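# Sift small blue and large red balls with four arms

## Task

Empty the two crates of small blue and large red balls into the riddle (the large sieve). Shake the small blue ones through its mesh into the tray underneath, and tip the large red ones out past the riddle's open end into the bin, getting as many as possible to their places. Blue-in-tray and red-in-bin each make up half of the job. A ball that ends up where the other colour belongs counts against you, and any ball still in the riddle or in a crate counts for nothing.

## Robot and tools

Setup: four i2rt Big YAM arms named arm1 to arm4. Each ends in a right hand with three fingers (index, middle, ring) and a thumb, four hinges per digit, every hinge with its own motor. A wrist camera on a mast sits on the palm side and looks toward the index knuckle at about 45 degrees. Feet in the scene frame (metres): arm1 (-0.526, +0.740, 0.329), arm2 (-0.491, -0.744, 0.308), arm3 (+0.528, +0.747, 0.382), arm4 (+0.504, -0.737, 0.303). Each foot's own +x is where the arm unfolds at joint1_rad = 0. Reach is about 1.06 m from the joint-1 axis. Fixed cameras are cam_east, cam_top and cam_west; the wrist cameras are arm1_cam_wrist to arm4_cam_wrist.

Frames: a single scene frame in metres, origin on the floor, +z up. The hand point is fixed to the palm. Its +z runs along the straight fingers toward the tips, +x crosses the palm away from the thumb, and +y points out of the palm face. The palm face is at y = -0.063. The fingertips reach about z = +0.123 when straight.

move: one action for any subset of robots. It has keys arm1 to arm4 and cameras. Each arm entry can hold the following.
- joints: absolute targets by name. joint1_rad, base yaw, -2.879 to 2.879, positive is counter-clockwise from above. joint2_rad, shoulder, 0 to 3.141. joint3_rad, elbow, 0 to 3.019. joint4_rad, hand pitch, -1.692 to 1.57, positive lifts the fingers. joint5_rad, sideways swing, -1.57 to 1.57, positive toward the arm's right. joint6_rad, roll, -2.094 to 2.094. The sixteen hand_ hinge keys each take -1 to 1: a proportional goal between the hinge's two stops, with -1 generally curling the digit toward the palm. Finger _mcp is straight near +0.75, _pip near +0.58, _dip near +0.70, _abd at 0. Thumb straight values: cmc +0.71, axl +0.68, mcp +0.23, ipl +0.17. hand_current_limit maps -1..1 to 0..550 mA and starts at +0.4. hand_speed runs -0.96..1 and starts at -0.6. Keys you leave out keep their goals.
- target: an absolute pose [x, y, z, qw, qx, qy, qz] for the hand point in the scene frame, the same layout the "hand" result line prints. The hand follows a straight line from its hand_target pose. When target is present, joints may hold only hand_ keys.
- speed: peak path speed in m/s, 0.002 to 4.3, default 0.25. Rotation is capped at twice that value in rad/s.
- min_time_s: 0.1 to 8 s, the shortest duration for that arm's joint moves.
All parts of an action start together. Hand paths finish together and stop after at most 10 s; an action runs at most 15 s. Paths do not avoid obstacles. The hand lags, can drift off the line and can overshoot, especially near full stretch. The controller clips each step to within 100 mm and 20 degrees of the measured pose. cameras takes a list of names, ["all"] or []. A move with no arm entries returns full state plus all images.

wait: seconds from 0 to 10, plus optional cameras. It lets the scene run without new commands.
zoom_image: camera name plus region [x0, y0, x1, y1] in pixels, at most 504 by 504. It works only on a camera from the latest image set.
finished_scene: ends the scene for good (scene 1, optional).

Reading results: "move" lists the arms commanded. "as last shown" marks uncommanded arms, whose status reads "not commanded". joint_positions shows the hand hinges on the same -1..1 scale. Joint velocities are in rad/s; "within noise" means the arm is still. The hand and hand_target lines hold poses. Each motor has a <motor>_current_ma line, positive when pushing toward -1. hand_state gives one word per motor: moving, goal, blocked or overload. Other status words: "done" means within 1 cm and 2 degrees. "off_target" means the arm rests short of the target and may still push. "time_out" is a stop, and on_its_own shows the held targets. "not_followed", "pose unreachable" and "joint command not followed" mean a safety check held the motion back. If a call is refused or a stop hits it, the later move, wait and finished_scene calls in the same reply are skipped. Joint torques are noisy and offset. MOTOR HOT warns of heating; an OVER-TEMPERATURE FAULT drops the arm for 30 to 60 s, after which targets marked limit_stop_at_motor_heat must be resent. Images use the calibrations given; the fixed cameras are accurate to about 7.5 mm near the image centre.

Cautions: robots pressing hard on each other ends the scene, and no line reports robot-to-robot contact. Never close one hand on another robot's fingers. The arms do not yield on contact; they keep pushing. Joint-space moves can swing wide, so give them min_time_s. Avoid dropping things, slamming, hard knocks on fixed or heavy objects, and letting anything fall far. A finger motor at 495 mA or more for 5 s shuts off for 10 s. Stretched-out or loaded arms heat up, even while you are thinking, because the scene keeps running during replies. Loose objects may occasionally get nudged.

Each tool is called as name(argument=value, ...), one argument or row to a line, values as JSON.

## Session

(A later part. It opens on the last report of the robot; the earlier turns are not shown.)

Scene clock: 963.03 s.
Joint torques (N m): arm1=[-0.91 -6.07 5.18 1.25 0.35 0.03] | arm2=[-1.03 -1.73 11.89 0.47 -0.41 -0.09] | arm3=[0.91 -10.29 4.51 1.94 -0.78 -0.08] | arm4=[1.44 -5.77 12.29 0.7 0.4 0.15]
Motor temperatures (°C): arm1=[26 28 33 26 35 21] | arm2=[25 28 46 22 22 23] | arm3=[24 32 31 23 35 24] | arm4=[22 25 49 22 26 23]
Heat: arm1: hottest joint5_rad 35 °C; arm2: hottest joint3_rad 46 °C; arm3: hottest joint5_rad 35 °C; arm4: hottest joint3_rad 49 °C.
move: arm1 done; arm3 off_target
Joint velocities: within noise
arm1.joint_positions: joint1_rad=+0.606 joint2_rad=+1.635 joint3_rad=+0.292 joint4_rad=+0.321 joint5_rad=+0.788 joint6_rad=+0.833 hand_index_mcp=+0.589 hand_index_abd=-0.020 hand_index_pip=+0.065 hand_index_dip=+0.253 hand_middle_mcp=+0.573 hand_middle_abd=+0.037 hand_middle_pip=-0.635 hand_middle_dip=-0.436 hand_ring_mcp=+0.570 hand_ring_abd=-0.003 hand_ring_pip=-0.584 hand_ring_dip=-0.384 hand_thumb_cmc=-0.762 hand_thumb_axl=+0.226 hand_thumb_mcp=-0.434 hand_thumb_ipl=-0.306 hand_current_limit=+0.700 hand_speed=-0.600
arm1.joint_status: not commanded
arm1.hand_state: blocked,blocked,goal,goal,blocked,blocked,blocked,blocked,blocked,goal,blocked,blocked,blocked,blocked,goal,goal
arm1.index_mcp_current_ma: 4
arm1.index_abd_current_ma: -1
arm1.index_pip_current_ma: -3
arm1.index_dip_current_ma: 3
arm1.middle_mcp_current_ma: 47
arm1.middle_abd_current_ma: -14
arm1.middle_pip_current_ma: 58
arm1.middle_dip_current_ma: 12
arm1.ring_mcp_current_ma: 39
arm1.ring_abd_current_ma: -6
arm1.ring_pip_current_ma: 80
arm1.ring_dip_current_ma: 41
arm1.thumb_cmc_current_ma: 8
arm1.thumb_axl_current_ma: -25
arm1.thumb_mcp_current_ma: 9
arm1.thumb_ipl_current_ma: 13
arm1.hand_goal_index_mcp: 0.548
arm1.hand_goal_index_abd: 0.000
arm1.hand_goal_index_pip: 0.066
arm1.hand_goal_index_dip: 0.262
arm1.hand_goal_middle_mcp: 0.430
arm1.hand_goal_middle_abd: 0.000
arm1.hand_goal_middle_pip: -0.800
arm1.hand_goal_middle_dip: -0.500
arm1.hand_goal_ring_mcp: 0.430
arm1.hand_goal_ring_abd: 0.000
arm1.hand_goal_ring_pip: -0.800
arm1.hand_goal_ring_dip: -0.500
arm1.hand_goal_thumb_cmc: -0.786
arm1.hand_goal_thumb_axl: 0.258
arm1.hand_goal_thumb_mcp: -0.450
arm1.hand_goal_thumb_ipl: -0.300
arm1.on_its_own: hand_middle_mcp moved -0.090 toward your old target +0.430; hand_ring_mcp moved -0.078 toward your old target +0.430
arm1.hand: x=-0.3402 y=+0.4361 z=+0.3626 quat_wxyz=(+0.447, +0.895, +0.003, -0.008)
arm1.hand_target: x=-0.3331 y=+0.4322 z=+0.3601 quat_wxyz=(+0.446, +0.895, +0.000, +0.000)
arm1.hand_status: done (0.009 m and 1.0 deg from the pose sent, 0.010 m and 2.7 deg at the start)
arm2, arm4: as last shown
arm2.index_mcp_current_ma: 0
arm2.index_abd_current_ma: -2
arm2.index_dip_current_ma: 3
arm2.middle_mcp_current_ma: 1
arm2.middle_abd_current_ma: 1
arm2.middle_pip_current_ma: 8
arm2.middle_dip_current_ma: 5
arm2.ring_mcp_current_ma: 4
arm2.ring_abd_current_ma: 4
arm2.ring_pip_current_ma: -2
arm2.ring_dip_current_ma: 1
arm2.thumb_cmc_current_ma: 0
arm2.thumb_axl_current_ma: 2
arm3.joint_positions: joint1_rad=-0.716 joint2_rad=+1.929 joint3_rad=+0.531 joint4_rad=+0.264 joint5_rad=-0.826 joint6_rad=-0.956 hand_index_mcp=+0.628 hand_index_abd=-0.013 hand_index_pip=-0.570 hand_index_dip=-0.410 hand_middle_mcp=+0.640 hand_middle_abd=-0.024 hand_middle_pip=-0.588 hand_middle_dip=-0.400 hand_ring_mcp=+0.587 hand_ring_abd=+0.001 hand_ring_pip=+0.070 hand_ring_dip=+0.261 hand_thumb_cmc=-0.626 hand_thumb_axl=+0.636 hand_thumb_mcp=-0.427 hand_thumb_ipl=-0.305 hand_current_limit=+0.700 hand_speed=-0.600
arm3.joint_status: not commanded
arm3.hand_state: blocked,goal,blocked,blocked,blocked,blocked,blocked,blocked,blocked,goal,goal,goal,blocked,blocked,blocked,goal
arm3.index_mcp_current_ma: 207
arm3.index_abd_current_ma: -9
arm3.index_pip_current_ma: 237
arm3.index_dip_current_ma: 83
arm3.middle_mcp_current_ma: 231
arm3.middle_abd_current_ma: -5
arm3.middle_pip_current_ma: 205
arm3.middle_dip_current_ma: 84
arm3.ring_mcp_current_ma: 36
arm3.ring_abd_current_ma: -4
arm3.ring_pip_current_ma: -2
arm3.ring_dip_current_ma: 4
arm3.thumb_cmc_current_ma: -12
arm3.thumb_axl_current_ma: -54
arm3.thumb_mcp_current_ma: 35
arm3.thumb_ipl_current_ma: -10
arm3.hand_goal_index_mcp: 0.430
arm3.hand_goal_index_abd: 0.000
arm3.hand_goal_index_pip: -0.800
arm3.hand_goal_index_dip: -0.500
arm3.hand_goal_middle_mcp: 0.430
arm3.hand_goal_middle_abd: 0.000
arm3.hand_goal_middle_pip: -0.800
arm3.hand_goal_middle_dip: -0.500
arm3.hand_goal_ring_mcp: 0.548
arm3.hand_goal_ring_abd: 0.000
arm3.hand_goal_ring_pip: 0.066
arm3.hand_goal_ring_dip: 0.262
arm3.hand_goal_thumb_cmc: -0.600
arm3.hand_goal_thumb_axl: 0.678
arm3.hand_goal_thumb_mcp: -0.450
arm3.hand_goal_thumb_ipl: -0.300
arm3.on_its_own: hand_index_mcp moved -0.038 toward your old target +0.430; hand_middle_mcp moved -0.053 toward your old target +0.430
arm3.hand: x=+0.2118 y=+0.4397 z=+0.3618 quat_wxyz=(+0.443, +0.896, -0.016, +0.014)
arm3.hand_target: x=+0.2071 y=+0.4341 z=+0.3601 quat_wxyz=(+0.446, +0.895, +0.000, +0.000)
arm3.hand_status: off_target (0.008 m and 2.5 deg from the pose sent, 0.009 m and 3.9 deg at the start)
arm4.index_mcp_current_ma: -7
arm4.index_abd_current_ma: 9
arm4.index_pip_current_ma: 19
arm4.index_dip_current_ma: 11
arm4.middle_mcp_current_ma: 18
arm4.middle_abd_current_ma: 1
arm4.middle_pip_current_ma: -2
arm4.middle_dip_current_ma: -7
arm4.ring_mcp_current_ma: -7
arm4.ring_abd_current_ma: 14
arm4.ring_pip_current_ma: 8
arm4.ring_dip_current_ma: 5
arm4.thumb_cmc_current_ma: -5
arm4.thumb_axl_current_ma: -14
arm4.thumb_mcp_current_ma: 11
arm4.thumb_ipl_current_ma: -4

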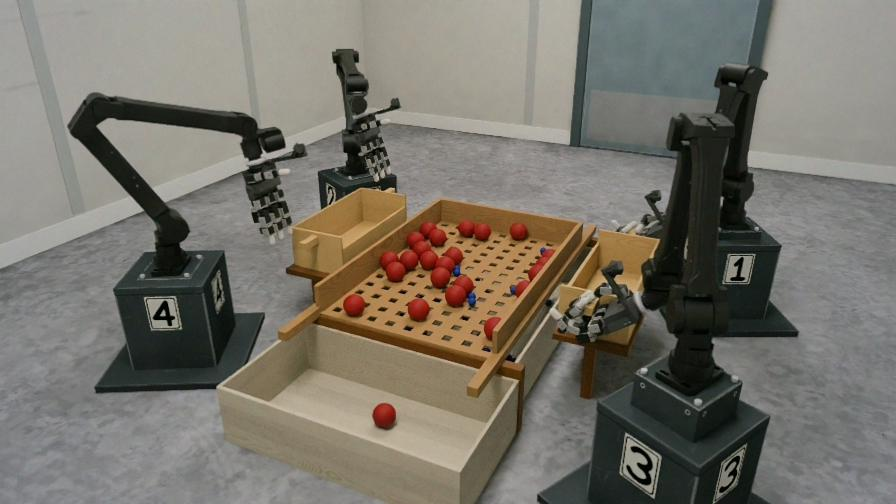

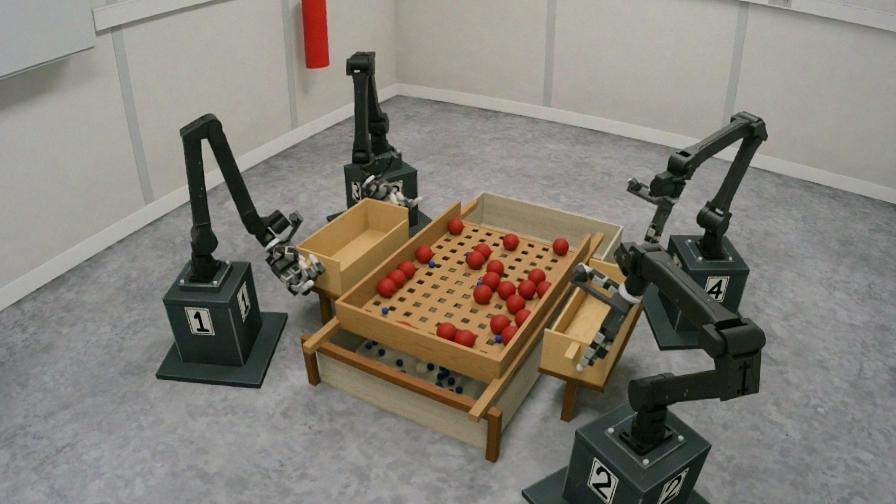

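move(
  arm1={"joints": {"hand_thumb_mcp": 0.226, "hand_thumb_ipl": 0.168}},
  arm3={"joints": {"hand_thumb_mcp": 0.226, "hand_thumb_ipl": 0.168}},
)

move(
  arm1={"joints": {"hand_thumb_axl": 0.678, "hand_thumb_cmc": -0.5}},
  arm3={"joints": {"hand_thumb_axl": 0.678, "hand_thumb_cmc": -0.5}},
)

move(
  arm1={"joints": {"hand_index_mcp": 0.70, "hand_index_pip": 0.40, "hand_index_dip": 0.50, "hand_middle_mcp": 0.70, "hand_middle_pip": 0.40, "hand_middle_dip": 0.50, "hand_ring_mcp": 0.70, "hand_ring_pip": 0.40, "hand_ring_dip": 0.50}},
  arm3={"joints": {"hand_index_mcp": 0.70, "hand_index_pip": 0.40, "hand_index_dip": 0.50, "hand_middle_mcp": 0.70, "hand_middle_pip": 0.40, "hand_middle_dip": 0.50, "hand_ring_mcp": 0.70, "hand_ring_pip": 0.40, "hand_ring_dip": 0.50}},
  cameras=["cam_east", "cam_west"],
)

zoom_image(
  camera="cam_west",
  region=[240, 160, 440, 330],
)

zoom_image(
  camera="cam_east",
  region=[530, 180, 700, 380],
)

Scene clock: 971.00 s.
Joint torques (N m): arm1=[-0.85 -6.3 5.18 1.2 0.36 0.02] | arm2=[-0.85 -1.55 12 0.5 -0.38 -0.11] | arm3=[0.97 -10.52 4.45 1.83 -0.78 -0.07] | arm4=[1.26 -5.6 12.26 0.84 0.42 0.17]
Motor temperatures (°C): arm1=[26 28 32 26 34 21] | arm2=[25 28 46 22 22 23] | arm3=[24 32 30 23 33 24] | arm4=[22 25 49 22 26 23]
Heat: arm1: hottest joint5_rad 34 °C; arm2: hottest joint3_rad 46 °C; arm3: hottest joint5_rad 33 °C; arm4: hottest joint3_rad 49 °C.
move: arm1 off_target; arm3 off_target
Joint velocities: within noise
arm1.joint_positions: joint1_rad=+0.606 joint2_rad=+1.637 joint3_rad=+0.292 joint4_rad=+0.322 joint5_rad=+0.788 joint6_rad=+0.833 hand_index_mcp=+0.589 hand_index_abd=-0.020 hand_index_pip=+0.065 hand_index_dip=+0.253 hand_middle_mcp=+0.565 hand_middle_abd=+0.037 hand_middle_pip=-0.632 hand_middle_dip=-0.436 hand_ring_mcp=+0.558 hand_ring_abd=-0.003 hand_ring_pip=-0.582 hand_ring_dip=-0.384 hand_thumb_cmc=-0.789 hand_thumb_axl=+0.250 hand_thumb_mcp=+0.201 hand_thumb_ipl=+0.157 hand_current_limit=+0.700 hand_speed=-0.600
arm1.joint_status: hand_thumb_mcp off_target (ended at +0.201, target +0.226); the others done
arm1.hand_state: blocked,blocked,goal,goal,blocked,blocked,blocked,blocked,blocked,goal,blocked,blocked,goal,goal,blocked,goal
arm1.index_mcp_current_ma: -3
arm1.index_abd_current_ma: 2
arm1.index_pip_current_ma: -15
arm1.index_dip_current_ma: 3
arm1.middle_mcp_current_ma: 61
arm1.middle_abd_current_ma: -1
arm1.middle_pip_current_ma: 62
arm1.middle_dip_current_ma: 12
arm1.ring_mcp_current_ma: 31
arm1.ring_abd_current_ma: 0
arm1.ring_pip_current_ma: 96
arm1.ring_dip_current_ma: 26
arm1.thumb_cmc_current_ma: 16
arm1.thumb_axl_current_ma: -13
arm1.thumb_mcp_current_ma: -4
arm1.thumb_ipl_current_ma: 3
arm1.hand_goal_index_mcp: 0.548
arm1.hand_goal_index_abd: 0.000
arm1.hand_goal_index_pip: 0.066
arm1.hand_goal_index_dip: 0.262
arm1.hand_goal_middle_mcp: 0.430
arm1.hand_goal_middle_abd: 0.000
arm1.hand_goal_middle_pip: -0.800
arm1.hand_goal_middle_dip: -0.500
arm1.hand_goal_ring_mcp: 0.430
arm1.hand_goal_ring_abd: 0.000
arm1.hand_goal_ring_pip: -0.800
arm1.hand_goal_ring_dip: -0.500
arm1.hand_goal_thumb_cmc: -0.786
arm1.hand_goal_thumb_axl: 0.258
arm1.hand_goal_thumb_mcp: 0.226
arm1.hand_goal_thumb_ipl: 0.168
arm1.hand: x=-0.3402 y=+0.4362 z=+0.3623 quat_wxyz=(+0.447, +0.895, +0.003, -0.008)
arm1.hand_target: x=-0.3331 y=+0.4322 z=+0.3602 quat_wxyz=(+0.446, +0.895, +0.000, +0.000)
arm1.hand_status: not commanded
arm2, arm4: as last shown
arm2.index_mcp_current_ma: -1
arm2.index_abd_current_ma: -10
arm2.index_pip_current_ma: 2
arm2.index_dip_current_ma: 9
arm2.middle_mcp_current_ma: 2
arm2.middle_abd_current_ma: 0
arm2.middle_pip_current_ma: 9
arm2.middle_dip_current_ma: 7
arm2.ring_mcp_current_ma: 3
arm2.ring_abd_current_ma: 2
arm2.ring_pip_current_ma: 7
arm2.ring_dip_current_ma: 2
arm2.thumb_cmc_current_ma: -6
arm2.thumb_axl_current_ma: 1
arm2.thumb_mcp_current_ma: -65
arm2.thumb_ipl_current_ma: -8
arm3.joint_positions: joint1_rad=-0.716 joint2_rad=+1.934 joint3_rad=+0.531 joint4_rad=+0.267 joint5_rad=-0.826 joint6_rad=-0.957 hand_index_mcp=+0.592 hand_index_abd=-0.011 hand_index_pip=-0.571 hand_index_dip=-0.407 hand_middle_mcp=+0.609 hand_middle_abd=-0.024 hand_middle_pip=-0.584 hand_middle_dip=-0.399 hand_ring_mcp=+0.587 hand_ring_abd=+0.001 hand_ring_pip=+0.070 hand_ring_dip=+0.261 hand_thumb_cmc=-0.615 hand_thumb_axl=+0.665 hand_thumb_mcp=+0.198 hand_thumb_ipl=+0.156 hand_current_limit=+0.700 hand_speed=-0.600
arm3.joint_status: hand_thumb_mcp off_target (ended at +0.198, target +0.226); the others done
arm3.hand_state: blocked,goal,blocked,blocked,blocked,blocked,blocked,blocked,blocked,goal,goal,goal,goal,goal,blocked,goal
arm3.index_mcp_current_ma: 168
arm3.index_abd_current_ma: -10
arm3.index_pip_current_ma: 223
arm3.index_dip_current_ma: 79
arm3.middle_mcp_current_ma: 203
arm3.middle_abd_current_ma: -9
arm3.middle_pip_current_ma: 208
arm3.middle_dip_current_ma: 92
arm3.ring_mcp_current_ma: 35
arm3.ring_abd_current_ma: 0
arm3.ring_pip_current_ma: -5
arm3.ring_dip_current_ma: 15
arm3.thumb_cmc_current_ma: -15
arm3.thumb_axl_current_ma: -19
arm3.thumb_mcp_current_ma: -17
arm3.thumb_ipl_current_ma: -18
arm3.hand_goal_index_mcp: 0.430
arm3.hand_goal_index_abd: 0.000
arm3.hand_goal_index_pip: -0.800
arm3.hand_goal_index_dip: -0.500
arm3.hand_goal_middle_mcp: 0.430
arm3.hand_goal_middle_abd: 0.000
arm3.hand_goal_middle_pip: -0.800
arm3.hand_goal_middle_dip: -0.500
arm3.hand_goal_ring_mcp: 0.548
arm3.hand_goal_ring_abd: 0.000
arm3.hand_goal_ring_pip: 0.066
arm3.hand_goal_ring_dip: 0.262
arm3.hand_goal_thumb_cmc: -0.600
arm3.hand_goal_thumb_axl: 0.678
arm3.hand_goal_thumb_mcp: 0.226
arm3.hand_goal_thumb_ipl: 0.168
arm3.on_its_own: hand_index_mcp moved -0.036 toward your old target +0.430; hand_middle_mcp moved -0.031 toward your old target +0.430
arm3.hand: x=+0.2122 y=+0.4398 z=+0.3606 quat_wxyz=(+0.443, +0.896, -0.016, +0.014)
arm3.hand_target: x=+0.2071 y=+0.4341 z=+0.3600 quat_wxyz=(+0.446, +0.895, +0.000, +0.000)
arm3.hand_status: not commanded
arm4.index_mcp_current_ma: -24
arm4.index_abd_current_ma: -1
arm4.index_pip_current_ma: 8
arm4.index_dip_current_ma: -6
arm4.middle_mcp_current_ma: 10
arm4.middle_abd_current_ma: -17
arm4.middle_pip_current_ma: 11
arm4.middle_dip_current_ma: -9
arm4.ring_mcp_current_ma: -1
arm4.ring_abd_current_ma: 5
arm4.ring_pip_current_ma: 2
arm4.ring_dip_current_ma: -6
arm4.thumb_cmc_current_ma: -8
arm4.thumb_axl_current_ma: 7
arm4.thumb_mcp_current_ma: 2
pictures: none

Scene clock: 971.80 s.
Joint torques (N m): arm1=[-0.85 -6.18 5.15 1.17 0.37 0.01] | arm2=[-1.2 -1.67 11.95 0.53 -0.39 -0.11] | arm3=[0.79 -10.58 4.44 1.83 -0.77 -0.08] | arm4=[1.38 -5.01 12.36 0.92 0.43 0.16]
Motor temperatures (°C): arm1=[26 28 32 26 33 21] | arm2=[25 28 46 22 22 23] | arm3=[24 32 30 23 33 24] | arm4=[22 25 49 22 26 23]
Heat: arm1: hottest joint5_rad 33 °C; arm2: hottest joint3_rad 46 °C; arm3: hottest joint5_rad 33 °C; arm4: hottest joint3_rad 49 °C.
move: arm1 done; arm3 done
Joint velocities: within noise
arm1.joint_positions: joint1_rad=+0.606 joint2_rad=+1.637 joint3_rad=+0.292 joint4_rad=+0.322 joint5_rad=+0.788 joint6_rad=+0.833 hand_index_mcp=+0.589 hand_index_abd=-0.020 hand_index_pip=+0.065 hand_index_dip=+0.253 hand_middle_mcp=+0.565 hand_middle_abd=+0.037 hand_middle_pip=-0.632 hand_middle_dip=-0.436 hand_ring_mcp=+0.558 hand_ring_abd=-0.003 hand_ring_pip=-0.582 hand_ring_dip=-0.384 hand_thumb_cmc=-0.494 hand_thumb_axl=+0.673 hand_thumb_mcp=+0.201 hand_thumb_ipl=+0.157 hand_current_limit=+0.700 hand_speed=-0.600
arm1.joint_status: all done
arm1.hand_state: blocked,blocked,goal,goal,blocked,blocked,blocked,blocked,blocked,goal,blocked,blocked,goal,goal,blocked,goal
arm1.index_mcp_current_ma: 8
arm1.index_abd_current_ma: 0
arm1.index_pip_current_ma: 7
arm1.index_dip_current_ma: 3
arm1.middle_mcp_current_ma: 52
arm1.middle_abd_current_ma: -4
arm1.middle_pip_current_ma: 55
arm1.middle_dip_current_ma: 3
arm1.ring_mcp_current_ma: 39
arm1.ring_abd_current_ma: -5
arm1.ring_pip_current_ma: 85
arm1.ring_dip_current_ma: 35
arm1.thumb_cmc_current_ma: -2
arm1.thumb_axl_current_ma: -7
arm1.thumb_mcp_current_ma: 10
arm1.thumb_ipl_current_ma: -8
arm1.hand_goal_index_mcp: 0.548
arm1.hand_goal_index_abd: 0.000
arm1.hand_goal_index_pip: 0.066
arm1.hand_goal_index_dip: 0.262
arm1.hand_goal_middle_mcp: 0.430
arm1.hand_goal_middle_abd: 0.000
arm1.hand_goal_middle_pip: -0.800
arm1.hand_goal_middle_dip: -0.500
arm1.hand_goal_ring_mcp: 0.430
arm1.hand_goal_ring_abd: 0.000
arm1.hand_goal_ring_pip: -0.800
arm1.hand_goal_ring_dip: -0.500
arm1.hand_goal_thumb_cmc: -0.500
arm1.hand_goal_thumb_axl: 0.678
arm1.hand_goal_thumb_mcp: 0.226
arm1.hand_goal_thumb_ipl: 0.168
arm1.hand: x=-0.3403 y=+0.4362 z=+0.3623 quat_wxyz=(+0.447, +0.895, +0.003, -0.008)
arm1.hand_target: x=-0.3331 y=+0.4322 z=+0.3602 quat_wxyz=(+0.446, +0.895, +0.000, +0.000)
arm1.hand_status: not commanded
arm2, arm4: as last shown
arm2.index_mcp_current_ma: 4
arm2.index_abd_current_ma: -4
arm2.index_pip_current_ma: 5
arm2.index_dip_current_ma: 10
arm2.middle_pip_current_ma: 4
arm2.middle_dip_current_ma: 1
arm2.ring_mcp_current_ma: 1
arm2.ring_abd_current_ma: 4
arm2.ring_pip_current_ma: 1
arm2.ring_dip_current_ma: -1
arm2.thumb_cmc_current_ma: 2
arm2.thumb_axl_current_ma: 4
arm2.thumb_mcp_current_ma: -68
arm2.thumb_ipl_current_ma: -14
arm3.joint_positions: joint1_rad=-0.716 joint2_rad=+1.934 joint3_rad=+0.531 joint4_rad=+0.267 joint5_rad=-0.826 joint6_rad=-0.957 hand_index_mcp=+0.592 hand_index_abd=-0.010 hand_index_pip=-0.571 hand_index_dip=-0.407 hand_middle_mcp=+0.609 hand_middle_abd=-0.024 hand_middle_pip=-0.584 hand_middle_dip=-0.399 hand_ring_mcp=+0.587 hand_ring_abd=+0.001 hand_ring_pip=+0.070 hand_ring_dip=+0.261 hand_thumb_cmc=-0.501 hand_thumb_axl=+0.665 hand_thumb_mcp=+0.198 hand_thumb_ipl=+0.156 hand_current_limit=+0.700 hand_speed=-0.600
arm3.joint_status: all done
arm3.hand_state: blocked,goal,blocked,blocked,blocked,blocked,blocked,blocked,blocked,goal,goal,goal,goal,goal,blocked,goal
arm3.index_mcp_current_ma: 165
arm3.index_abd_current_ma: -5
arm3.index_pip_current_ma: 225
arm3.index_dip_current_ma: 77
arm3.middle_mcp_current_ma: 196
arm3.middle_abd_current_ma: -4
arm3.middle_pip_current_ma: 211
arm3.middle_dip_current_ma: 89
arm3.ring_mcp_current_ma: 39
arm3.ring_abd_current_ma: -10
arm3.ring_pip_current_ma: 1
arm3.ring_dip_current_ma: 11
arm3.thumb_cmc_current_ma: 5
arm3.thumb_axl_current_ma: -17
arm3.thumb_mcp_current_ma: -21
arm3.thumb_ipl_current_ma: -14
arm3.hand_goal_index_mcp: 0.430
arm3.hand_goal_index_abd: 0.000
arm3.hand_goal_index_pip: -0.800
arm3.hand_goal_index_dip: -0.500
arm3.hand_goal_middle_mcp: 0.430
arm3.hand_goal_middle_abd: 0.000
arm3.hand_goal_middle_pip: -0.800
arm3.hand_goal_middle_dip: -0.500
arm3.hand_goal_ring_mcp: 0.548
arm3.hand_goal_ring_abd: 0.000
arm3.hand_goal_ring_pip: 0.066
arm3.hand_goal_ring_dip: 0.262
arm3.hand_goal_thumb_cmc: -0.500
arm3.hand_goal_thumb_axl: 0.678
arm3.hand_goal_thumb_mcp: 0.226
arm3.hand_goal_thumb_ipl: 0.168
arm3.hand: x=+0.2122 y=+0.4398 z=+0.3606 quat_wxyz=(+0.443, +0.896, -0.016, +0.014)
arm3.hand_target: x=+0.2071 y=+0.4341 z=+0.3600 quat_wxyz=(+0.446, +0.895, +0.000, +0.000)
arm3.hand_status: not commanded
arm4.index_mcp_current_ma: -3
arm4.index_abd_current_ma: -13
arm4.index_dip_current_ma: 0
arm4.middle_abd_current_ma: -8
arm4.middle_pip_current_ma: 4
arm4.middle_dip_current_ma: -6
arm4.ring_mcp_current_ma: 0
arm4.ring_abd_current_ma: -2
arm4.ring_pip_current_ma: 4
arm4.ring_dip_current_ma: -4
arm4.thumb_cmc_current_ma: 3
arm4.thumb_axl_current_ma: 4
arm4.thumb_mcp_current_ma: 3
arm4.thumb_ipl_current_ma: -6
pictures: none

Scene clock: 973.10 s.
Joint torques (N m): arm1=[-0.79 -7.18 5.01 1.1 0.67 0] | arm2=[-0.97 -1.9 12.03 0.53 -0.37 -0.1] | arm3=[0.91 -10.93 4.46 1.54 -0.89 0.01] | arm4=[1.32 -4.78 12.15 0.87 0.43 0.16]
Motor temperatures (°C): arm1=[26 28 32 26 33 21] | arm2=[25 28 47 22 22 23] | arm3=[24 32 30 23 32 24] | arm4=[22 25 49 22 26 23]
Heat: arm1: hottest joint5_rad 33 °C; arm2: hottest joint3_rad 47 °C; arm3: hottest joint2_rad 32 °C; arm4: hottest joint3_rad 49 °C.
move: arm1 off_target; arm3 off_target
Joint velocities: within noise
arm1.joint_positions: joint1_rad=+0.606 joint2_rad=+1.648 joint3_rad=+0.293 joint4_rad=+0.323 joint5_rad=+0.780 joint6_rad=+0.833 hand_index_mcp=+0.739 hand_index_abd=-0.020 hand_index_pip=+0.408 hand_index_dip=+0.496 hand_middle_mcp=+0.735 hand_middle_abd=+0.017 hand_middle_pip=+0.405 hand_middle_dip=+0.497 hand_ring_mcp=+0.732 hand_ring_abd=-0.003 hand_ring_pip=+0.406 hand_ring_dip=+0.497 hand_thumb_cmc=-0.494 hand_thumb_axl=+0.673 hand_thumb_mcp=+0.201 hand_thumb_ipl=+0.157 hand_current_limit=+0.700 hand_speed=-0.600
arm1.joint_status: hand_index_mcp off_target (ended at +0.739, target +0.700); hand_middle_mcp off_target (ended at +0.735, target +0.700); hand_ring_mcp off_target (ended at +0.732, target +0.700); the others done
arm1.hand_state: blocked,goal,goal,goal,blocked,goal,goal,goal,blocked,goal,goal,goal,goal,goal,blocked,goal
arm1.index_mcp_current_ma: 6
arm1.index_abd_current_ma: 10
arm1.index_pip_current_ma: -3
arm1.index_dip_current_ma: 3
arm1.middle_mcp_current_ma: -3
arm1.middle_abd_current_ma: -7
arm1.middle_pip_current_ma: 8
arm1.middle_dip_current_ma: -20
arm1.ring_mcp_current_ma: -3
arm1.ring_abd_current_ma: -1
arm1.ring_pip_current_ma: 19
arm1.ring_dip_current_ma: -1
arm1.thumb_cmc_current_ma: 16
arm1.thumb_axl_current_ma: -9
arm1.thumb_mcp_current_ma: 20
arm1.thumb_ipl_current_ma: -3
arm1.hand_goal_index_mcp: 0.700
arm1.hand_goal_index_abd: 0.000
arm1.hand_goal_index_pip: 0.400
arm1.hand_goal_index_dip: 0.500
arm1.hand_goal_middle_mcp: 0.700
arm1.hand_goal_middle_abd: 0.000
arm1.hand_goal_middle_pip: 0.400
arm1.hand_goal_middle_dip: 0.500
arm1.hand_goal_ring_mcp: 0.700
arm1.hand_goal_ring_abd: 0.000
arm1.hand_goal_ring_pip: 0.400
arm1.hand_goal_ring_dip: 0.500
arm1.hand_goal_thumb_cmc: -0.500
arm1.hand_goal_thumb_axl: 0.678
arm1.hand_goal_thumb_mcp: 0.226
arm1.hand_goal_thumb_ipl: 0.168
arm1.hand: x=-0.3401 y=+0.4367 z=+0.3581 quat_wxyz=(+0.442, +0.897, +0.006, -0.010)
arm1.hand_target: x=-0.3331 y=+0.4322 z=+0.3602 quat_wxyz=(+0.446, +0.895, +0.000, +0.000)
arm1.hand_status: not commanded
arm2.joint_positions: joint1_rad=-0.372 joint2_rad=+0.785 joint3_rad=+0.674 joint4_rad=-1.262 joint5_rad=-0.274 joint6_rad=-0.860 hand_index_mcp=+0.783 hand_index_abd=-0.003 hand_index_pip=+0.582 hand_index_dip=+0.698 hand_middle_mcp=+0.783 hand_middle_abd=+0.010 hand_middle_pip=+0.581 hand_middle_dip=+0.698 hand_ring_mcp=+0.785 hand_ring_abd=+0.009 hand_ring_pip=+0.582 hand_ring_dip=+0.697 hand_thumb_cmc=-0.500 hand_thumb_axl=+0.675 hand_thumb_mcp=+0.195 hand_thumb_ipl=+0.163 hand_current_limit=+0.700 hand_speed=-0.600
arm2.joint_status: not commanded
arm2.hand_state: goal,goal,goal,goal,goal,goal,goal,goal,goal,goal,goal,goal,goal,goal,blocked,goal
arm2.index_mcp_current_ma: 6
arm2.index_abd_current_ma: 0
arm2.index_pip_current_ma: -2
arm2.index_dip_current_ma: 5
arm2.middle_mcp_current_ma: -2
arm2.middle_abd_current_ma: 2
arm2.middle_pip_current_ma: 14
arm2.middle_dip_current_ma: 8
arm2.ring_mcp_current_ma: -4
arm2.ring_abd_current_ma: 6
arm2.ring_pip_current_ma: 5
arm2.ring_dip_current_ma: -3
arm2.thumb_cmc_current_ma: -2
arm2.thumb_axl_current_ma: 7
arm2.thumb_mcp_current_ma: -66
arm2.thumb_ipl_current_ma: -9
arm2.hand_goal_index_mcp: 0.780
arm2.hand_goal_index_abd: 0.000
arm2.hand_goal_index_pip: 0.580
arm2.hand_goal_index_dip: 0.700
arm2.hand_goal_middle_mcp: 0.780
arm2.hand_goal_middle_abd: 0.000
arm2.hand_goal_middle_pip: 0.580
arm2.hand_goal_middle_dip: 0.700
arm2.hand_goal_ring_mcp: 0.780
arm2.hand_goal_ring_abd: 0.000
arm2.hand_goal_ring_pip: 0.580
arm2.hand_goal_ring_dip: 0.700
arm2.hand_goal_thumb_cmc: -0.500
arm2.hand_goal_thumb_axl: 0.678
arm2.hand_goal_thumb_mcp: 0.226
arm2.hand_goal_thumb_ipl: 0.168
arm2.hand: x=-0.3206 y=-0.4823 z=+0.5021 quat_wxyz=(-0.012, -0.001, +0.986, +0.166)
arm2.hand_target: x=-0.3104 y=-0.4802 z=+0.5199 quat_wxyz=(+0.000, +0.000, +0.985, +0.174)
arm2.hand_status: not commanded
arm3.joint_positions: joint1_rad=-0.716 joint2_rad=+1.937 joint3_rad=+0.531 joint4_rad=+0.275 joint5_rad=-0.822 joint6_rad=-0.966 hand_index_mcp=+0.728 hand_index_abd=-0.005 hand_index_pip=+0.406 hand_index_dip=+0.497 hand_middle_mcp=+0.728 hand_middle_abd=-0.019 hand_middle_pip=+0.406 hand_middle_dip=+0.494 hand_ring_mcp=+0.737 hand_ring_abd=+0.001 hand_ring_pip=+0.407 hand_ring_dip=+0.497 hand_thumb_cmc=-0.501 hand_thumb_axl=+0.665 hand_thumb_mcp=+0.198 hand_thumb_ipl=+0.156 hand_current_limit=+0.700 hand_speed=-0.600
arm3.joint_status: hand_index_mcp off_target (ended at +0.728, target +0.700); hand_middle_mcp off_target (ended at +0.728, target +0.700); hand_ring_mcp off_target (ended at +0.737, target +0.700); the others done
arm3.hand_state: blocked,goal,goal,goal,blocked,goal,goal,goal,blocked,goal,goal,goal,goal,goal,blocked,goal
arm3.index_mcp_current_ma: 28
arm3.index_abd_current_ma: 1
arm3.index_pip_current_ma: 3
arm3.index_dip_current_ma: -7
arm3.middle_mcp_current_ma: 34
arm3.middle_abd_current_ma: -2
arm3.middle_pip_current_ma: 0
arm3.middle_dip_current_ma: -15
arm3.ring_mcp_current_ma: 32
arm3.ring_abd_current_ma: -5
arm3.ring_pip_current_ma: 5
arm3.ring_dip_current_ma: 5
arm3.thumb_cmc_current_ma: 4
arm3.thumb_axl_current_ma: -17
arm3.thumb_mcp_current_ma: -24
arm3.thumb_ipl_current_ma: -11
arm3.hand_goal_index_mcp: 0.700
arm3.hand_goal_index_abd: 0.000
arm3.hand_goal_index_pip: 0.400
arm3.hand_goal_index_dip: 0.500
arm3.hand_goal_middle_mcp: 0.700
arm3.hand_goal_middle_abd: 0.000
arm3.hand_goal_middle_pip: 0.400
arm3.hand_goal_middle_dip: 0.500
arm3.hand_goal_ring_mcp: 0.700
arm3.hand_goal_ring_abd: 0.000
arm3.hand_goal_ring_pip: 0.400
arm3.hand_goal_ring_dip: 0.500
arm3.hand_goal_thumb_cmc: -0.500
arm3.hand_goal_thumb_axl: 0.678
arm3.hand_goal_thumb_mcp: 0.226
arm3.hand_goal_thumb_ipl: 0.168
arm3.hand: x=+0.2123 y=+0.4397 z=+0.3599 quat_wxyz=(+0.442, +0.897, -0.012, +0.010)
arm3.hand_target: x=+0.2071 y=+0.4341 z=+0.3601 quat_wxyz=(+0.446, +0.895, +0.000, +0.000)
arm3.hand_status: not commanded
arm4.joint_positions: joint1_rad=+0.515 joint2_rad=+1.061 joint3_rad=+0.847 joint4_rad=-1.190 joint5_rad=+0.301 joint6_rad=+0.999 hand_index_mcp=+0.784 hand_index_abd=-0.003 hand_index_pip=+0.582 hand_index_dip=+0.698 hand_middle_mcp=+0.783 hand_middle_abd=+0.004 hand_middle_pip=+0.582 hand_middle_dip=+0.700 hand_ring_mcp=+0.782 hand_ring_abd=-0.002 hand_ring_pip=+0.582 hand_ring_dip=+0.698 hand_thumb_cmc=-0.499 hand_thumb_axl=+0.680 hand_thumb_mcp=+0.218 hand_thumb_ipl=+0.165 hand_current_limit=+0.600 hand_speed=-0.600
arm4.joint_status: not commanded
arm4.hand_state: goal,goal,goal,goal,goal,goal,goal,goal,goal,goal,goal,goal,goal,goal,goal,goal
arm4.index_mcp_current_ma: -2
arm4.index_abd_current_ma: 5
arm4.index_pip_current_ma: 15
arm4.index_dip_current_ma: 3
arm4.middle_mcp_current_ma: 15
arm4.middle_abd_current_ma: 3
arm4.middle_pip_current_ma: -1
arm4.middle_dip_current_ma: -11
arm4.ring_mcp_current_ma: -15
arm4.ring_abd_current_ma: -5
arm4.ring_pip_current_ma: 2
arm4.ring_dip_current_ma: 5
arm4.thumb_cmc_current_ma: 0
arm4.thumb_axl_current_ma: -5
arm4.thumb_mcp_current_ma: -12
arm4.thumb_ipl_current_ma: 2
arm4.hand_goal_index_mcp: 0.780
arm4.hand_goal_index_abd: 0.000
arm4.hand_goal_index_pip: 0.580
arm4.hand_goal_index_dip: 0.700
arm4.hand_goal_middle_mcp: 0.780
arm4.hand_goal_middle_abd: 0.000
arm4.hand_goal_middle_pip: 0.580
arm4.hand_goal_middle_dip: 0.700
arm4.hand_goal_ring_mcp: 0.780
arm4.hand_goal_ring_abd: 0.000
arm4.hand_goal_ring_pip: 0.580
arm4.hand_goal_ring_dip: 0.700
arm4.hand_goal_thumb_cmc: -0.500
arm4.hand_goal_thumb_axl: 0.678
arm4.hand_goal_thumb_mcp: 0.226
arm4.hand_goal_thumb_ipl: 0.168
arm4.hand: x=+0.2901 y=-0.4510 z=+0.5088 quat_wxyz=(+0.010, +0.001, +0.985, +0.170)
arm4.hand_target: x=+0.2802 y=-0.4502 z=+0.5198 quat_wxyz=(+0.000, +0.000, +0.985, +0.174)
arm4.hand_status: not commanded

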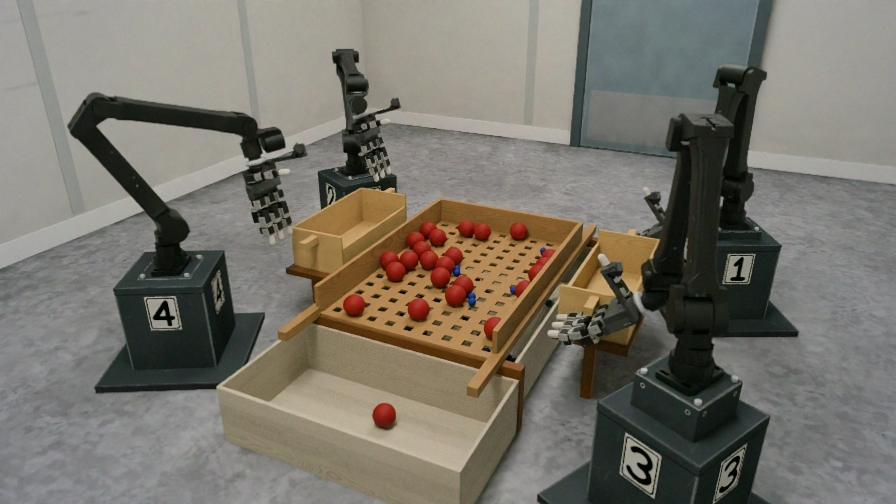

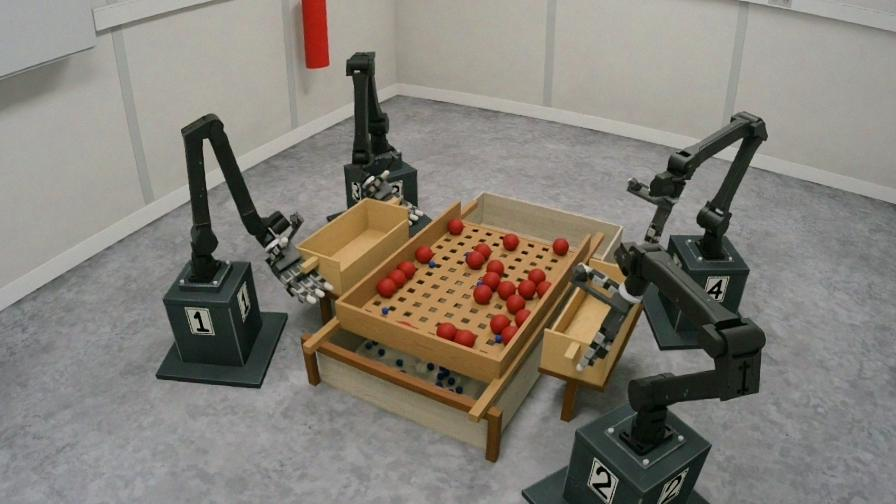

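Scaled by 2.520.

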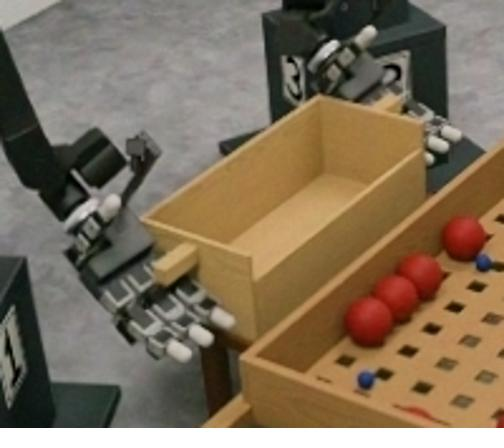

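Scaled by 2.520.

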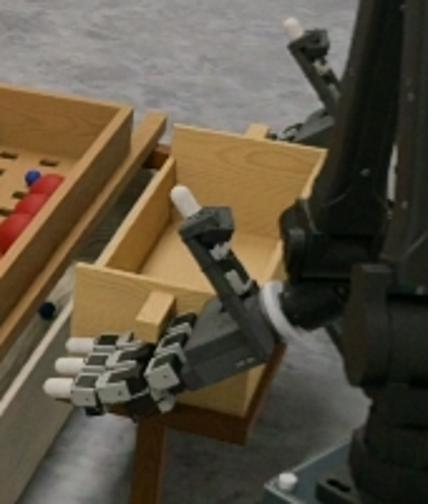

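move(
  arm1={"joints": {"hand_index_mcp": 0.78, "hand_index_pip": 0.58, "hand_index_dip": 0.70, "hand_middle_mcp": 0.78, "hand_middle_pip": 0.58, "hand_middle_dip": 0.70, "hand_ring_mcp": 0.78, "hand_ring_pip": 0.58, "hand_ring_dip": 0.70}},
  arm3={"joints": {"hand_index_mcp": 0.78, "hand_index_pip": 0.58, "hand_index_dip": 0.70, "hand_middle_mcp": 0.78, "hand_middle_pip": 0.58, "hand_middle_dip": 0.70, "hand_ring_mcp": 0.78, "hand_ring_pip": 0.58, "hand_ring_dip": 0.70}},
)

move(
  arm1={"target": [-0.337, 0.486, 0.378, 0.2588, 0.9659, 0, 0], "speed": 0.15},
  arm3={"target": [0.210, 0.488, 0.378, 0.2588, 0.9659, 0, 0], "speed": 0.15},
  cameras=["cam_east", "cam_west"],
)

zoom_image(
  camera="cam_west",
  region=[240, 160, 440, 330],
)

zoom_image(
  camera="cam_east",
  region=[530, 180, 700, 380],
)

Scene clock: 986.87 s.
Joint torques (N m): arm1=[-0.91 -7.12 5.04 1.1 0.65 0.01] | arm2=[-1.38 -1.85 12.07 0.51 -0.4 -0.09] | arm3=[0.97 -10.87 4.41 1.54 -0.86 0.01] | arm4=[1.14 -5.36 12.3 0.8 0.44 0.18]
Motor temperatures (°C): arm1=[26 28 31 26 31 21] | arm2=[25 27 47 22 22 23] | arm3=[24 31 29 23 31 24] | arm4=[22 25 49 22 26 23]
Heat: arm1: hottest joint3_rad 31 °C; arm2: hottest joint3_rad 47 °C; arm3: hottest joint2_rad 31 °C; arm4: hottest joint3_rad 49 °C.
move: arm1 off_target; arm3 off_target
Joint velocities: within noise
arm1.joint_positions: joint1_rad=+0.606 joint2_rad=+1.648 joint3_rad=+0.293 joint4_rad=+0.324 joint5_rad=+0.780 joint6_rad=+0.833 hand_index_mcp=+0.809 hand_index_abd=-0.020 hand_index_pip=+0.584 hand_index_dip=+0.695 hand_middle_mcp=+0.808 hand_middle_abd=+0.017 hand_middle_pip=+0.582 hand_middle_dip=+0.697 hand_ring_mcp=+0.806 hand_ring_abd=-0.003 hand_ring_pip=+0.584 hand_ring_dip=+0.693 hand_thumb_cmc=-0.494 hand_thumb_axl=+0.673 hand_thumb_mcp=+0.201 hand_thumb_ipl=+0.157 hand_current_limit=+0.700 hand_speed=-0.600
arm1.joint_status: hand_index_mcp off_target (ended at +0.809, target +0.780); hand_middle_mcp off_target (ended at +0.808, target +0.780); hand_ring_mcp off_target (ended at +0.806, target +0.780); the others done
arm1.hand_state: blocked,goal,goal,goal,blocked,goal,goal,goal,blocked,goal,goal,goal,goal,goal,blocked,goal
arm1.index_mcp_current_ma: -1
arm1.index_abd_current_ma: 2
arm1.index_pip_current_ma: -8
arm1.index_dip_current_ma: 3
arm1.middle_mcp_current_ma: 5
arm1.middle_abd_current_ma: 0
arm1.middle_pip_current_ma: 3
arm1.middle_dip_current_ma: -8
arm1.ring_mcp_current_ma: 4
arm1.ring_abd_current_ma: -1
arm1.ring_pip_current_ma: -5
arm1.ring_dip_current_ma: 2
arm1.thumb_cmc_current_ma: 6
arm1.thumb_axl_current_ma: -12
arm1.thumb_mcp_current_ma: -7
arm1.thumb_ipl_current_ma: -6
arm1.hand_goal_index_mcp: 0.780
arm1.hand_goal_index_abd: 0.000
arm1.hand_goal_index_pip: 0.580
arm1.hand_goal_index_dip: 0.700
arm1.hand_goal_middle_mcp: 0.780
arm1.hand_goal_middle_abd: 0.000
arm1.hand_goal_middle_pip: 0.580
arm1.hand_goal_middle_dip: 0.700
arm1.hand_goal_ring_mcp: 0.780
arm1.hand_goal_ring_abd: 0.000
arm1.hand_goal_ring_pip: 0.580
arm1.hand_goal_ring_dip: 0.700
arm1.hand_goal_thumb_cmc: -0.500
arm1.hand_goal_thumb_axl: 0.678
arm1.hand_goal_thumb_mcp: 0.226
arm1.hand_goal_thumb_ipl: 0.168
arm1.hand: x=-0.3399 y=+0.4366 z=+0.3581 quat_wxyz=(+0.442, +0.897, +0.006, -0.009)
arm1.hand_target: x=-0.3331 y=+0.4322 z=+0.3601 quat_wxyz=(+0.446, +0.895, +0.000, +0.000)
arm1.hand_status: not commanded
arm2, arm4: as last shown
arm2.index_mcp_current_ma: 4
arm2.index_abd_current_ma: -9
arm2.index_pip_current_ma: -1
arm2.middle_mcp_current_ma: -1
arm2.middle_abd_current_ma: -1
arm2.middle_pip_current_ma: 9
arm2.middle_dip_current_ma: 0
arm2.ring_mcp_current_ma: 4
arm2.ring_abd_current_ma: 2
arm2.ring_pip_current_ma: 3
arm2.ring_dip_current_ma: 1
arm2.thumb_cmc_current_ma: 4
arm2.thumb_axl_current_ma: 2
arm2.thumb_mcp_current_ma: -70
arm3.joint_positions: joint1_rad=-0.716 joint2_rad=+1.937 joint3_rad=+0.531 joint4_rad=+0.275 joint5_rad=-0.823 joint6_rad=-0.966 hand_index_mcp=+0.806 hand_index_abd=-0.005 hand_index_pip=+0.583 hand_index_dip=+0.694 hand_middle_mcp=+0.806 hand_middle_abd=-0.019 hand_middle_pip=+0.584 hand_middle_dip=+0.693 hand_ring_mcp=+0.808 hand_ring_abd=+0.001 hand_ring_pip=+0.583 hand_ring_dip=+0.694 hand_thumb_cmc=-0.501 hand_thumb_axl=+0.665 hand_thumb_mcp=+0.198 hand_thumb_ipl=+0.156 hand_current_limit=+0.700 hand_speed=-0.600
arm3.joint_status: hand_index_mcp off_target (ended at +0.806, target +0.780); hand_middle_mcp off_target (ended at +0.806, target +0.780); hand_ring_mcp off_target (ended at +0.808, target +0.780); the others done
arm3.hand_state: blocked,goal,goal,goal,blocked,goal,goal,goal,blocked,goal,goal,goal,goal,goal,blocked,goal
arm3.index_mcp_current_ma: 22
arm3.index_abd_current_ma: -11
arm3.index_pip_current_ma: 3
arm3.index_dip_current_ma: -16
arm3.middle_mcp_current_ma: 36
arm3.middle_abd_current_ma: -3
arm3.middle_pip_current_ma: -6
arm3.middle_dip_current_ma: -20
arm3.ring_mcp_current_ma: 21
arm3.ring_abd_current_ma: -7
arm3.ring_pip_current_ma: -1
arm3.ring_dip_current_ma: -1
arm3.thumb_cmc_current_ma: 6
arm3.thumb_axl_current_ma: -19
arm3.thumb_mcp_current_ma: -30
arm3.thumb_ipl_current_ma: -12
arm3.hand_goal_index_mcp: 0.780
arm3.hand_goal_index_abd: 0.000
arm3.hand_goal_index_pip: 0.580
arm3.hand_goal_index_dip: 0.700
arm3.hand_goal_middle_mcp: 0.780
arm3.hand_goal_middle_abd: 0.000
arm3.hand_goal_middle_pip: 0.580
arm3.hand_goal_middle_dip: 0.700
arm3.hand_goal_ring_mcp: 0.780
arm3.hand_goal_ring_abd: 0.000
arm3.hand_goal_ring_pip: 0.580
arm3.hand_goal_ring_dip: 0.700
arm3.hand_goal_thumb_cmc: -0.500
arm3.hand_goal_thumb_axl: 0.678
arm3.hand_goal_thumb_mcp: 0.226
arm3.hand_goal_thumb_ipl: 0.168
arm3.hand: x=+0.2124 y=+0.4397 z=+0.3598 quat_wxyz=(+0.442, +0.897, -0.012, +0.010)
arm3.hand_target: x=+0.2071 y=+0.4341 z=+0.3602 quat_wxyz=(+0.446, +0.895, +0.000, +0.000)
arm3.hand_status: not commanded
arm4.index_mcp_current_ma: -4
arm4.index_abd_current_ma: 0
arm4.index_pip_current_ma: 18
arm4.index_dip_current_ma: -2
arm4.middle_mcp_current_ma: 3
arm4.middle_abd_current_ma: 4
arm4.middle_pip_current_ma: -4
arm4.middle_dip_current_ma: -16
arm4.ring_mcp_current_ma: 13
arm4.ring_abd_current_ma: -6
arm4.ring_pip_current_ma: -2
arm4.ring_dip_current_ma: 1
arm4.thumb_cmc_current_ma: -8
arm4.thumb_axl_current_ma: -20
arm4.thumb_mcp_current_ma: -17
arm4.thumb_ipl_current_ma: -11
pictures: none

Scene clock: 988.90 s.
Joint torques (N m): arm1=[0.03 -6.01 9.74 -0.14 0.45 0.11] | arm2=[-1.14 -1.55 12.01 0.51 -0.38 -0.11] | arm3=[-0.56 -9.99 7.58 -0.13 -0.55 -0.01] | arm4=[1.03 -5.19 12.26 0.75 0.41 0.16]
Motor temperatures (°C): arm1=[26 27 31 26 31 21] | arm2=[25 27 47 22 22 23] | arm3=[24 31 29 23 30 24] | arm4=[22 25 49 22 26 23]
Heat: arm1: hottest joint3_rad 31 °C; arm2: hottest joint3_rad 47 °C; arm3: hottest joint2_rad 31 °C; arm4: hottest joint3_rad 49 °C.
move: arm1 off_target; arm3 off_target
Joint velocities: within noise
arm1.joint_positions: joint1_rad=+0.678 joint2_rad=+1.233 joint3_rad=+0.364 joint4_rad=-0.511 joint5_rad=+0.479 joint6_rad=+1.088 hand_index_mcp=+0.809 hand_index_abd=-0.020 hand_index_pip=+0.584 hand_index_dip=+0.695 hand_middle_mcp=+0.808 hand_middle_abd=+0.017 hand_middle_pip=+0.582 hand_middle_dip=+0.697 hand_ring_mcp=+0.805 hand_ring_abd=-0.003 hand_ring_pip=+0.584 hand_ring_dip=+0.693 hand_thumb_cmc=-0.494 hand_thumb_axl=+0.673 hand_thumb_mcp=+0.201 hand_thumb_ipl=+0.157 hand_current_limit=+0.700 hand_speed=-0.600
arm1.joint_status: not commanded
arm1.hand_state: blocked,goal,goal,goal,blocked,goal,goal,goal,blocked,goal,goal,goal,goal,goal,blocked,goal
arm1.index_mcp_current_ma: 6
arm1.index_abd_current_ma: 5
arm1.index_pip_current_ma: -18
arm1.index_dip_current_ma: 4
arm1.middle_mcp_current_ma: 19
arm1.middle_abd_current_ma: -16
arm1.middle_pip_current_ma: 8
arm1.middle_dip_current_ma: -11
arm1.ring_mcp_current_ma: -9
arm1.ring_abd_current_ma: -6
arm1.ring_pip_current_ma: 5
arm1.ring_dip_current_ma: -12
arm1.thumb_cmc_current_ma: 16
arm1.thumb_axl_current_ma: -14
arm1.thumb_mcp_current_ma: 4
arm1.thumb_ipl_current_ma: -3
arm1.hand_goal_index_mcp: 0.780
arm1.hand_goal_index_abd: 0.000
arm1.hand_goal_index_pip: 0.580
arm1.hand_goal_index_dip: 0.700
arm1.hand_goal_middle_mcp: 0.780
arm1.hand_goal_middle_abd: 0.000
arm1.hand_goal_middle_pip: 0.580
arm1.hand_goal_middle_dip: 0.700
arm1.hand_goal_ring_mcp: 0.780
arm1.hand_goal_ring_abd: 0.000
arm1.hand_goal_ring_pip: 0.580
arm1.hand_goal_ring_dip: 0.700
arm1.hand_goal_thumb_cmc: -0.500
arm1.hand_goal_thumb_axl: 0.678
arm1.hand_goal_thumb_mcp: 0.226
arm1.hand_goal_thumb_ipl: 0.168
arm1.hand: x=-0.3521 y=+0.4894 z=+0.3672 quat_wxyz=(+0.254, +0.967, +0.004, -0.018)
arm1.hand_target: x=-0.3373 y=+0.4861 z=+0.3781 quat_wxyz=(+0.259, +0.966, +0.000, +0.000)
arm1.hand_status: off_target (0.019 m and 2.2 deg from the pose sent, 0.053 m and 22.5 deg at the start)
arm2, arm4: as last shown
arm2.index_mcp_current_ma: 8
arm2.index_abd_current_ma: -6
arm2.index_pip_current_ma: 2
arm2.index_dip_current_ma: 9
arm2.middle_mcp_current_ma: 4
arm2.middle_abd_current_ma: 6
arm2.middle_pip_current_ma: 12
arm2.middle_dip_current_ma: 1
arm2.ring_mcp_current_ma: -3
arm2.ring_abd_current_ma: 1
arm2.ring_pip_current_ma: 5
arm2.ring_dip_current_ma: 0
arm2.thumb_cmc_current_ma: 11
arm2.thumb_axl_current_ma: 4
arm2.thumb_mcp_current_ma: -71
arm3.joint_positions: joint1_rad=-0.768 joint2_rad=+1.616 joint3_rad=+0.541 joint4_rad=-0.336 joint5_rad=-0.488 joint6_rad=-1.191 hand_index_mcp=+0.805 hand_index_abd=-0.005 hand_index_pip=+0.583 hand_index_dip=+0.694 hand_middle_mcp=+0.805 hand_middle_abd=-0.017 hand_middle_pip=+0.584 hand_middle_dip=+0.693 hand_ring_mcp=+0.807 hand_ring_abd=+0.001 hand_ring_pip=+0.583 hand_ring_dip=+0.694 hand_thumb_cmc=-0.501 hand_thumb_axl=+0.665 hand_thumb_mcp=+0.198 hand_thumb_ipl=+0.156 hand_current_limit=+0.700 hand_speed=-0.600
arm3.joint_status: not commanded
arm3.hand_state: blocked,goal,goal,goal,blocked,goal,goal,goal,blocked,goal,goal,goal,goal,goal,blocked,goal
arm3.index_mcp_current_ma: 19
arm3.index_abd_current_ma: -12
arm3.index_pip_current_ma: 4
arm3.index_dip_current_ma: -17
arm3.middle_mcp_current_ma: 33
arm3.middle_abd_current_ma: -1
arm3.middle_pip_current_ma: -2
arm3.middle_dip_current_ma: -13
arm3.ring_mcp_current_ma: 22
arm3.ring_abd_current_ma: -1
arm3.ring_pip_current_ma: -3
arm3.ring_dip_current_ma: 1
arm3.thumb_cmc_current_ma: 1
arm3.thumb_axl_current_ma: -20
arm3.thumb_mcp_current_ma: -17
arm3.thumb_ipl_current_ma: -16
arm3.hand_goal_index_mcp: 0.780
arm3.hand_goal_index_abd: 0.000
arm3.hand_goal_index_pip: 0.580
arm3.hand_goal_index_dip: 0.700
arm3.hand_goal_middle_mcp: 0.780
arm3.hand_goal_middle_abd: 0.000
arm3.hand_goal_middle_pip: 0.580
arm3.hand_goal_middle_dip: 0.700
arm3.hand_goal_ring_mcp: 0.780
arm3.hand_goal_ring_abd: 0.000
arm3.hand_goal_ring_pip: 0.580
arm3.hand_goal_ring_dip: 0.700
arm3.hand_goal_thumb_cmc: -0.500
arm3.hand_goal_thumb_axl: 0.678
arm3.hand_goal_thumb_mcp: 0.226
arm3.hand_goal_thumb_ipl: 0.168
arm3.hand: x=+0.2245 y=+0.4894 z=+0.3707 quat_wxyz=(+0.257, +0.966, -0.002, +0.012)
arm3.hand_target: x=+0.2102 y=+0.4882 z=+0.3782 quat_wxyz=(+0.259, +0.966, +0.000, +0.000)
arm3.hand_status: off_target (0.016 m and 1.4 deg from the pose sent, 0.052 m and 22.6 deg at the start)
arm4.index_mcp_current_ma: -1
arm4.index_abd_current_ma: -1
arm4.index_pip_current_ma: 5
arm4.index_dip_current_ma: 14
arm4.middle_mcp_current_ma: -15
arm4.middle_abd_current_ma: -5
arm4.middle_pip_current_ma: -8
arm4.middle_dip_current_ma: -6
arm4.ring_mcp_current_ma: 4
arm4.ring_abd_current_ma: 9
arm4.ring_pip_current_ma: 16
arm4.ring_dip_current_ma: 5
arm4.thumb_cmc_current_ma: -12
arm4.thumb_axl_current_ma: -3
arm4.thumb_mcp_current_ma: -5
arm4.thumb_ipl_current_ma: -7

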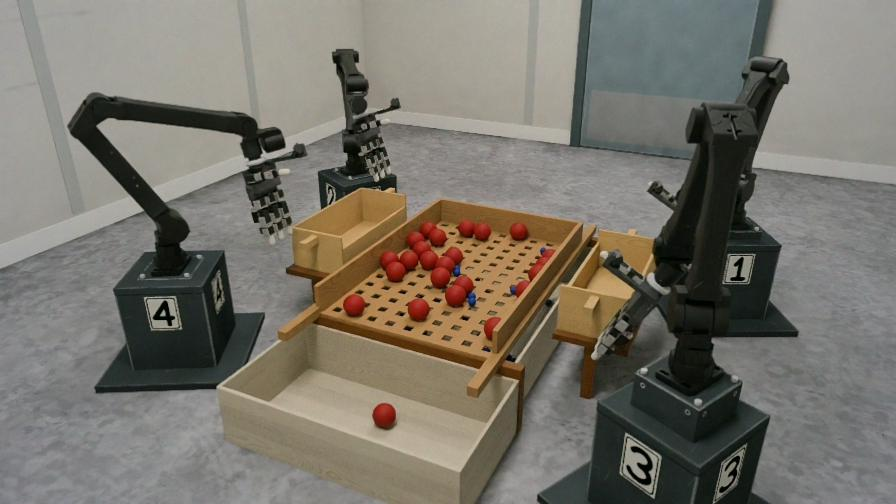

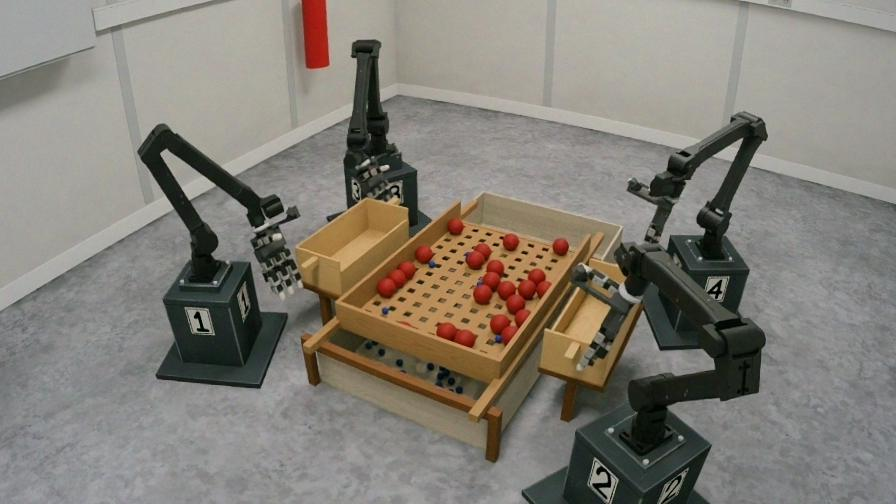

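Scaled by 2.520.

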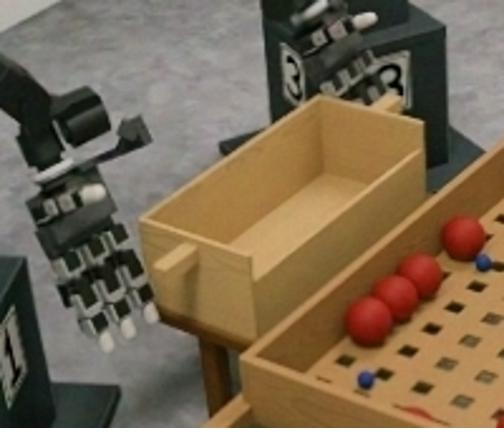

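Scaled by 2.520.

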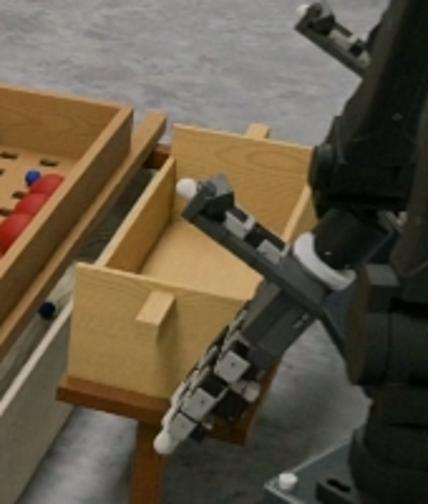

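zoom_image(
  camera="cam_east",
  region=[460, 200, 640, 400],
)

zoom_image(
  camera="cam_west",
  region=[290, 300, 510, 470],
)

zoom_image(
  camera="cam_west",
  region=[460, 200, 640, 400],
)

Scaled by 2.520.

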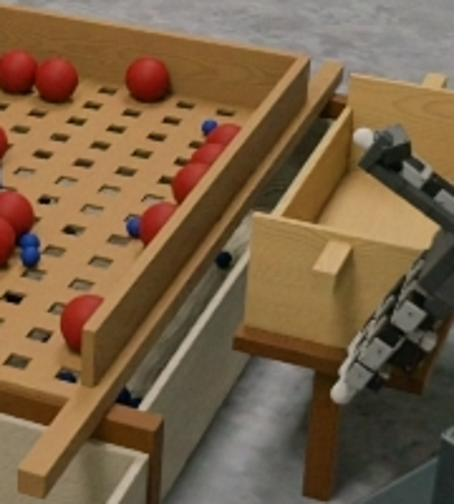

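Scaled by 2.291.

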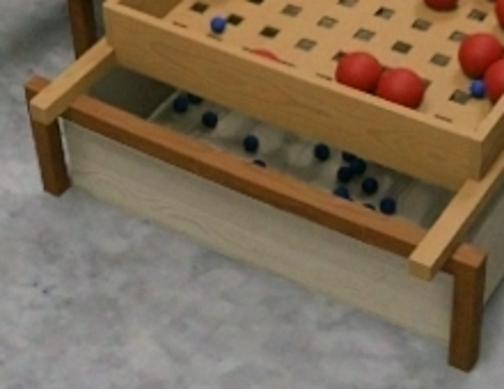

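Scaled by 2.520.

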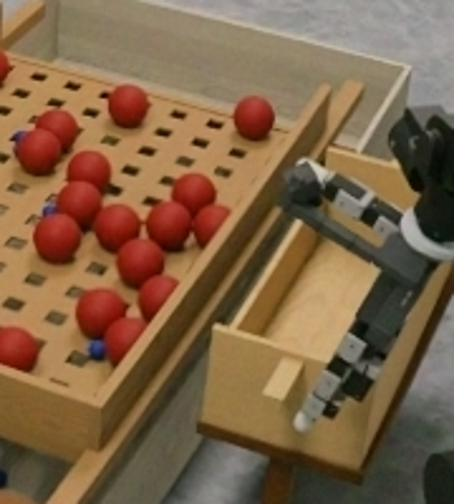

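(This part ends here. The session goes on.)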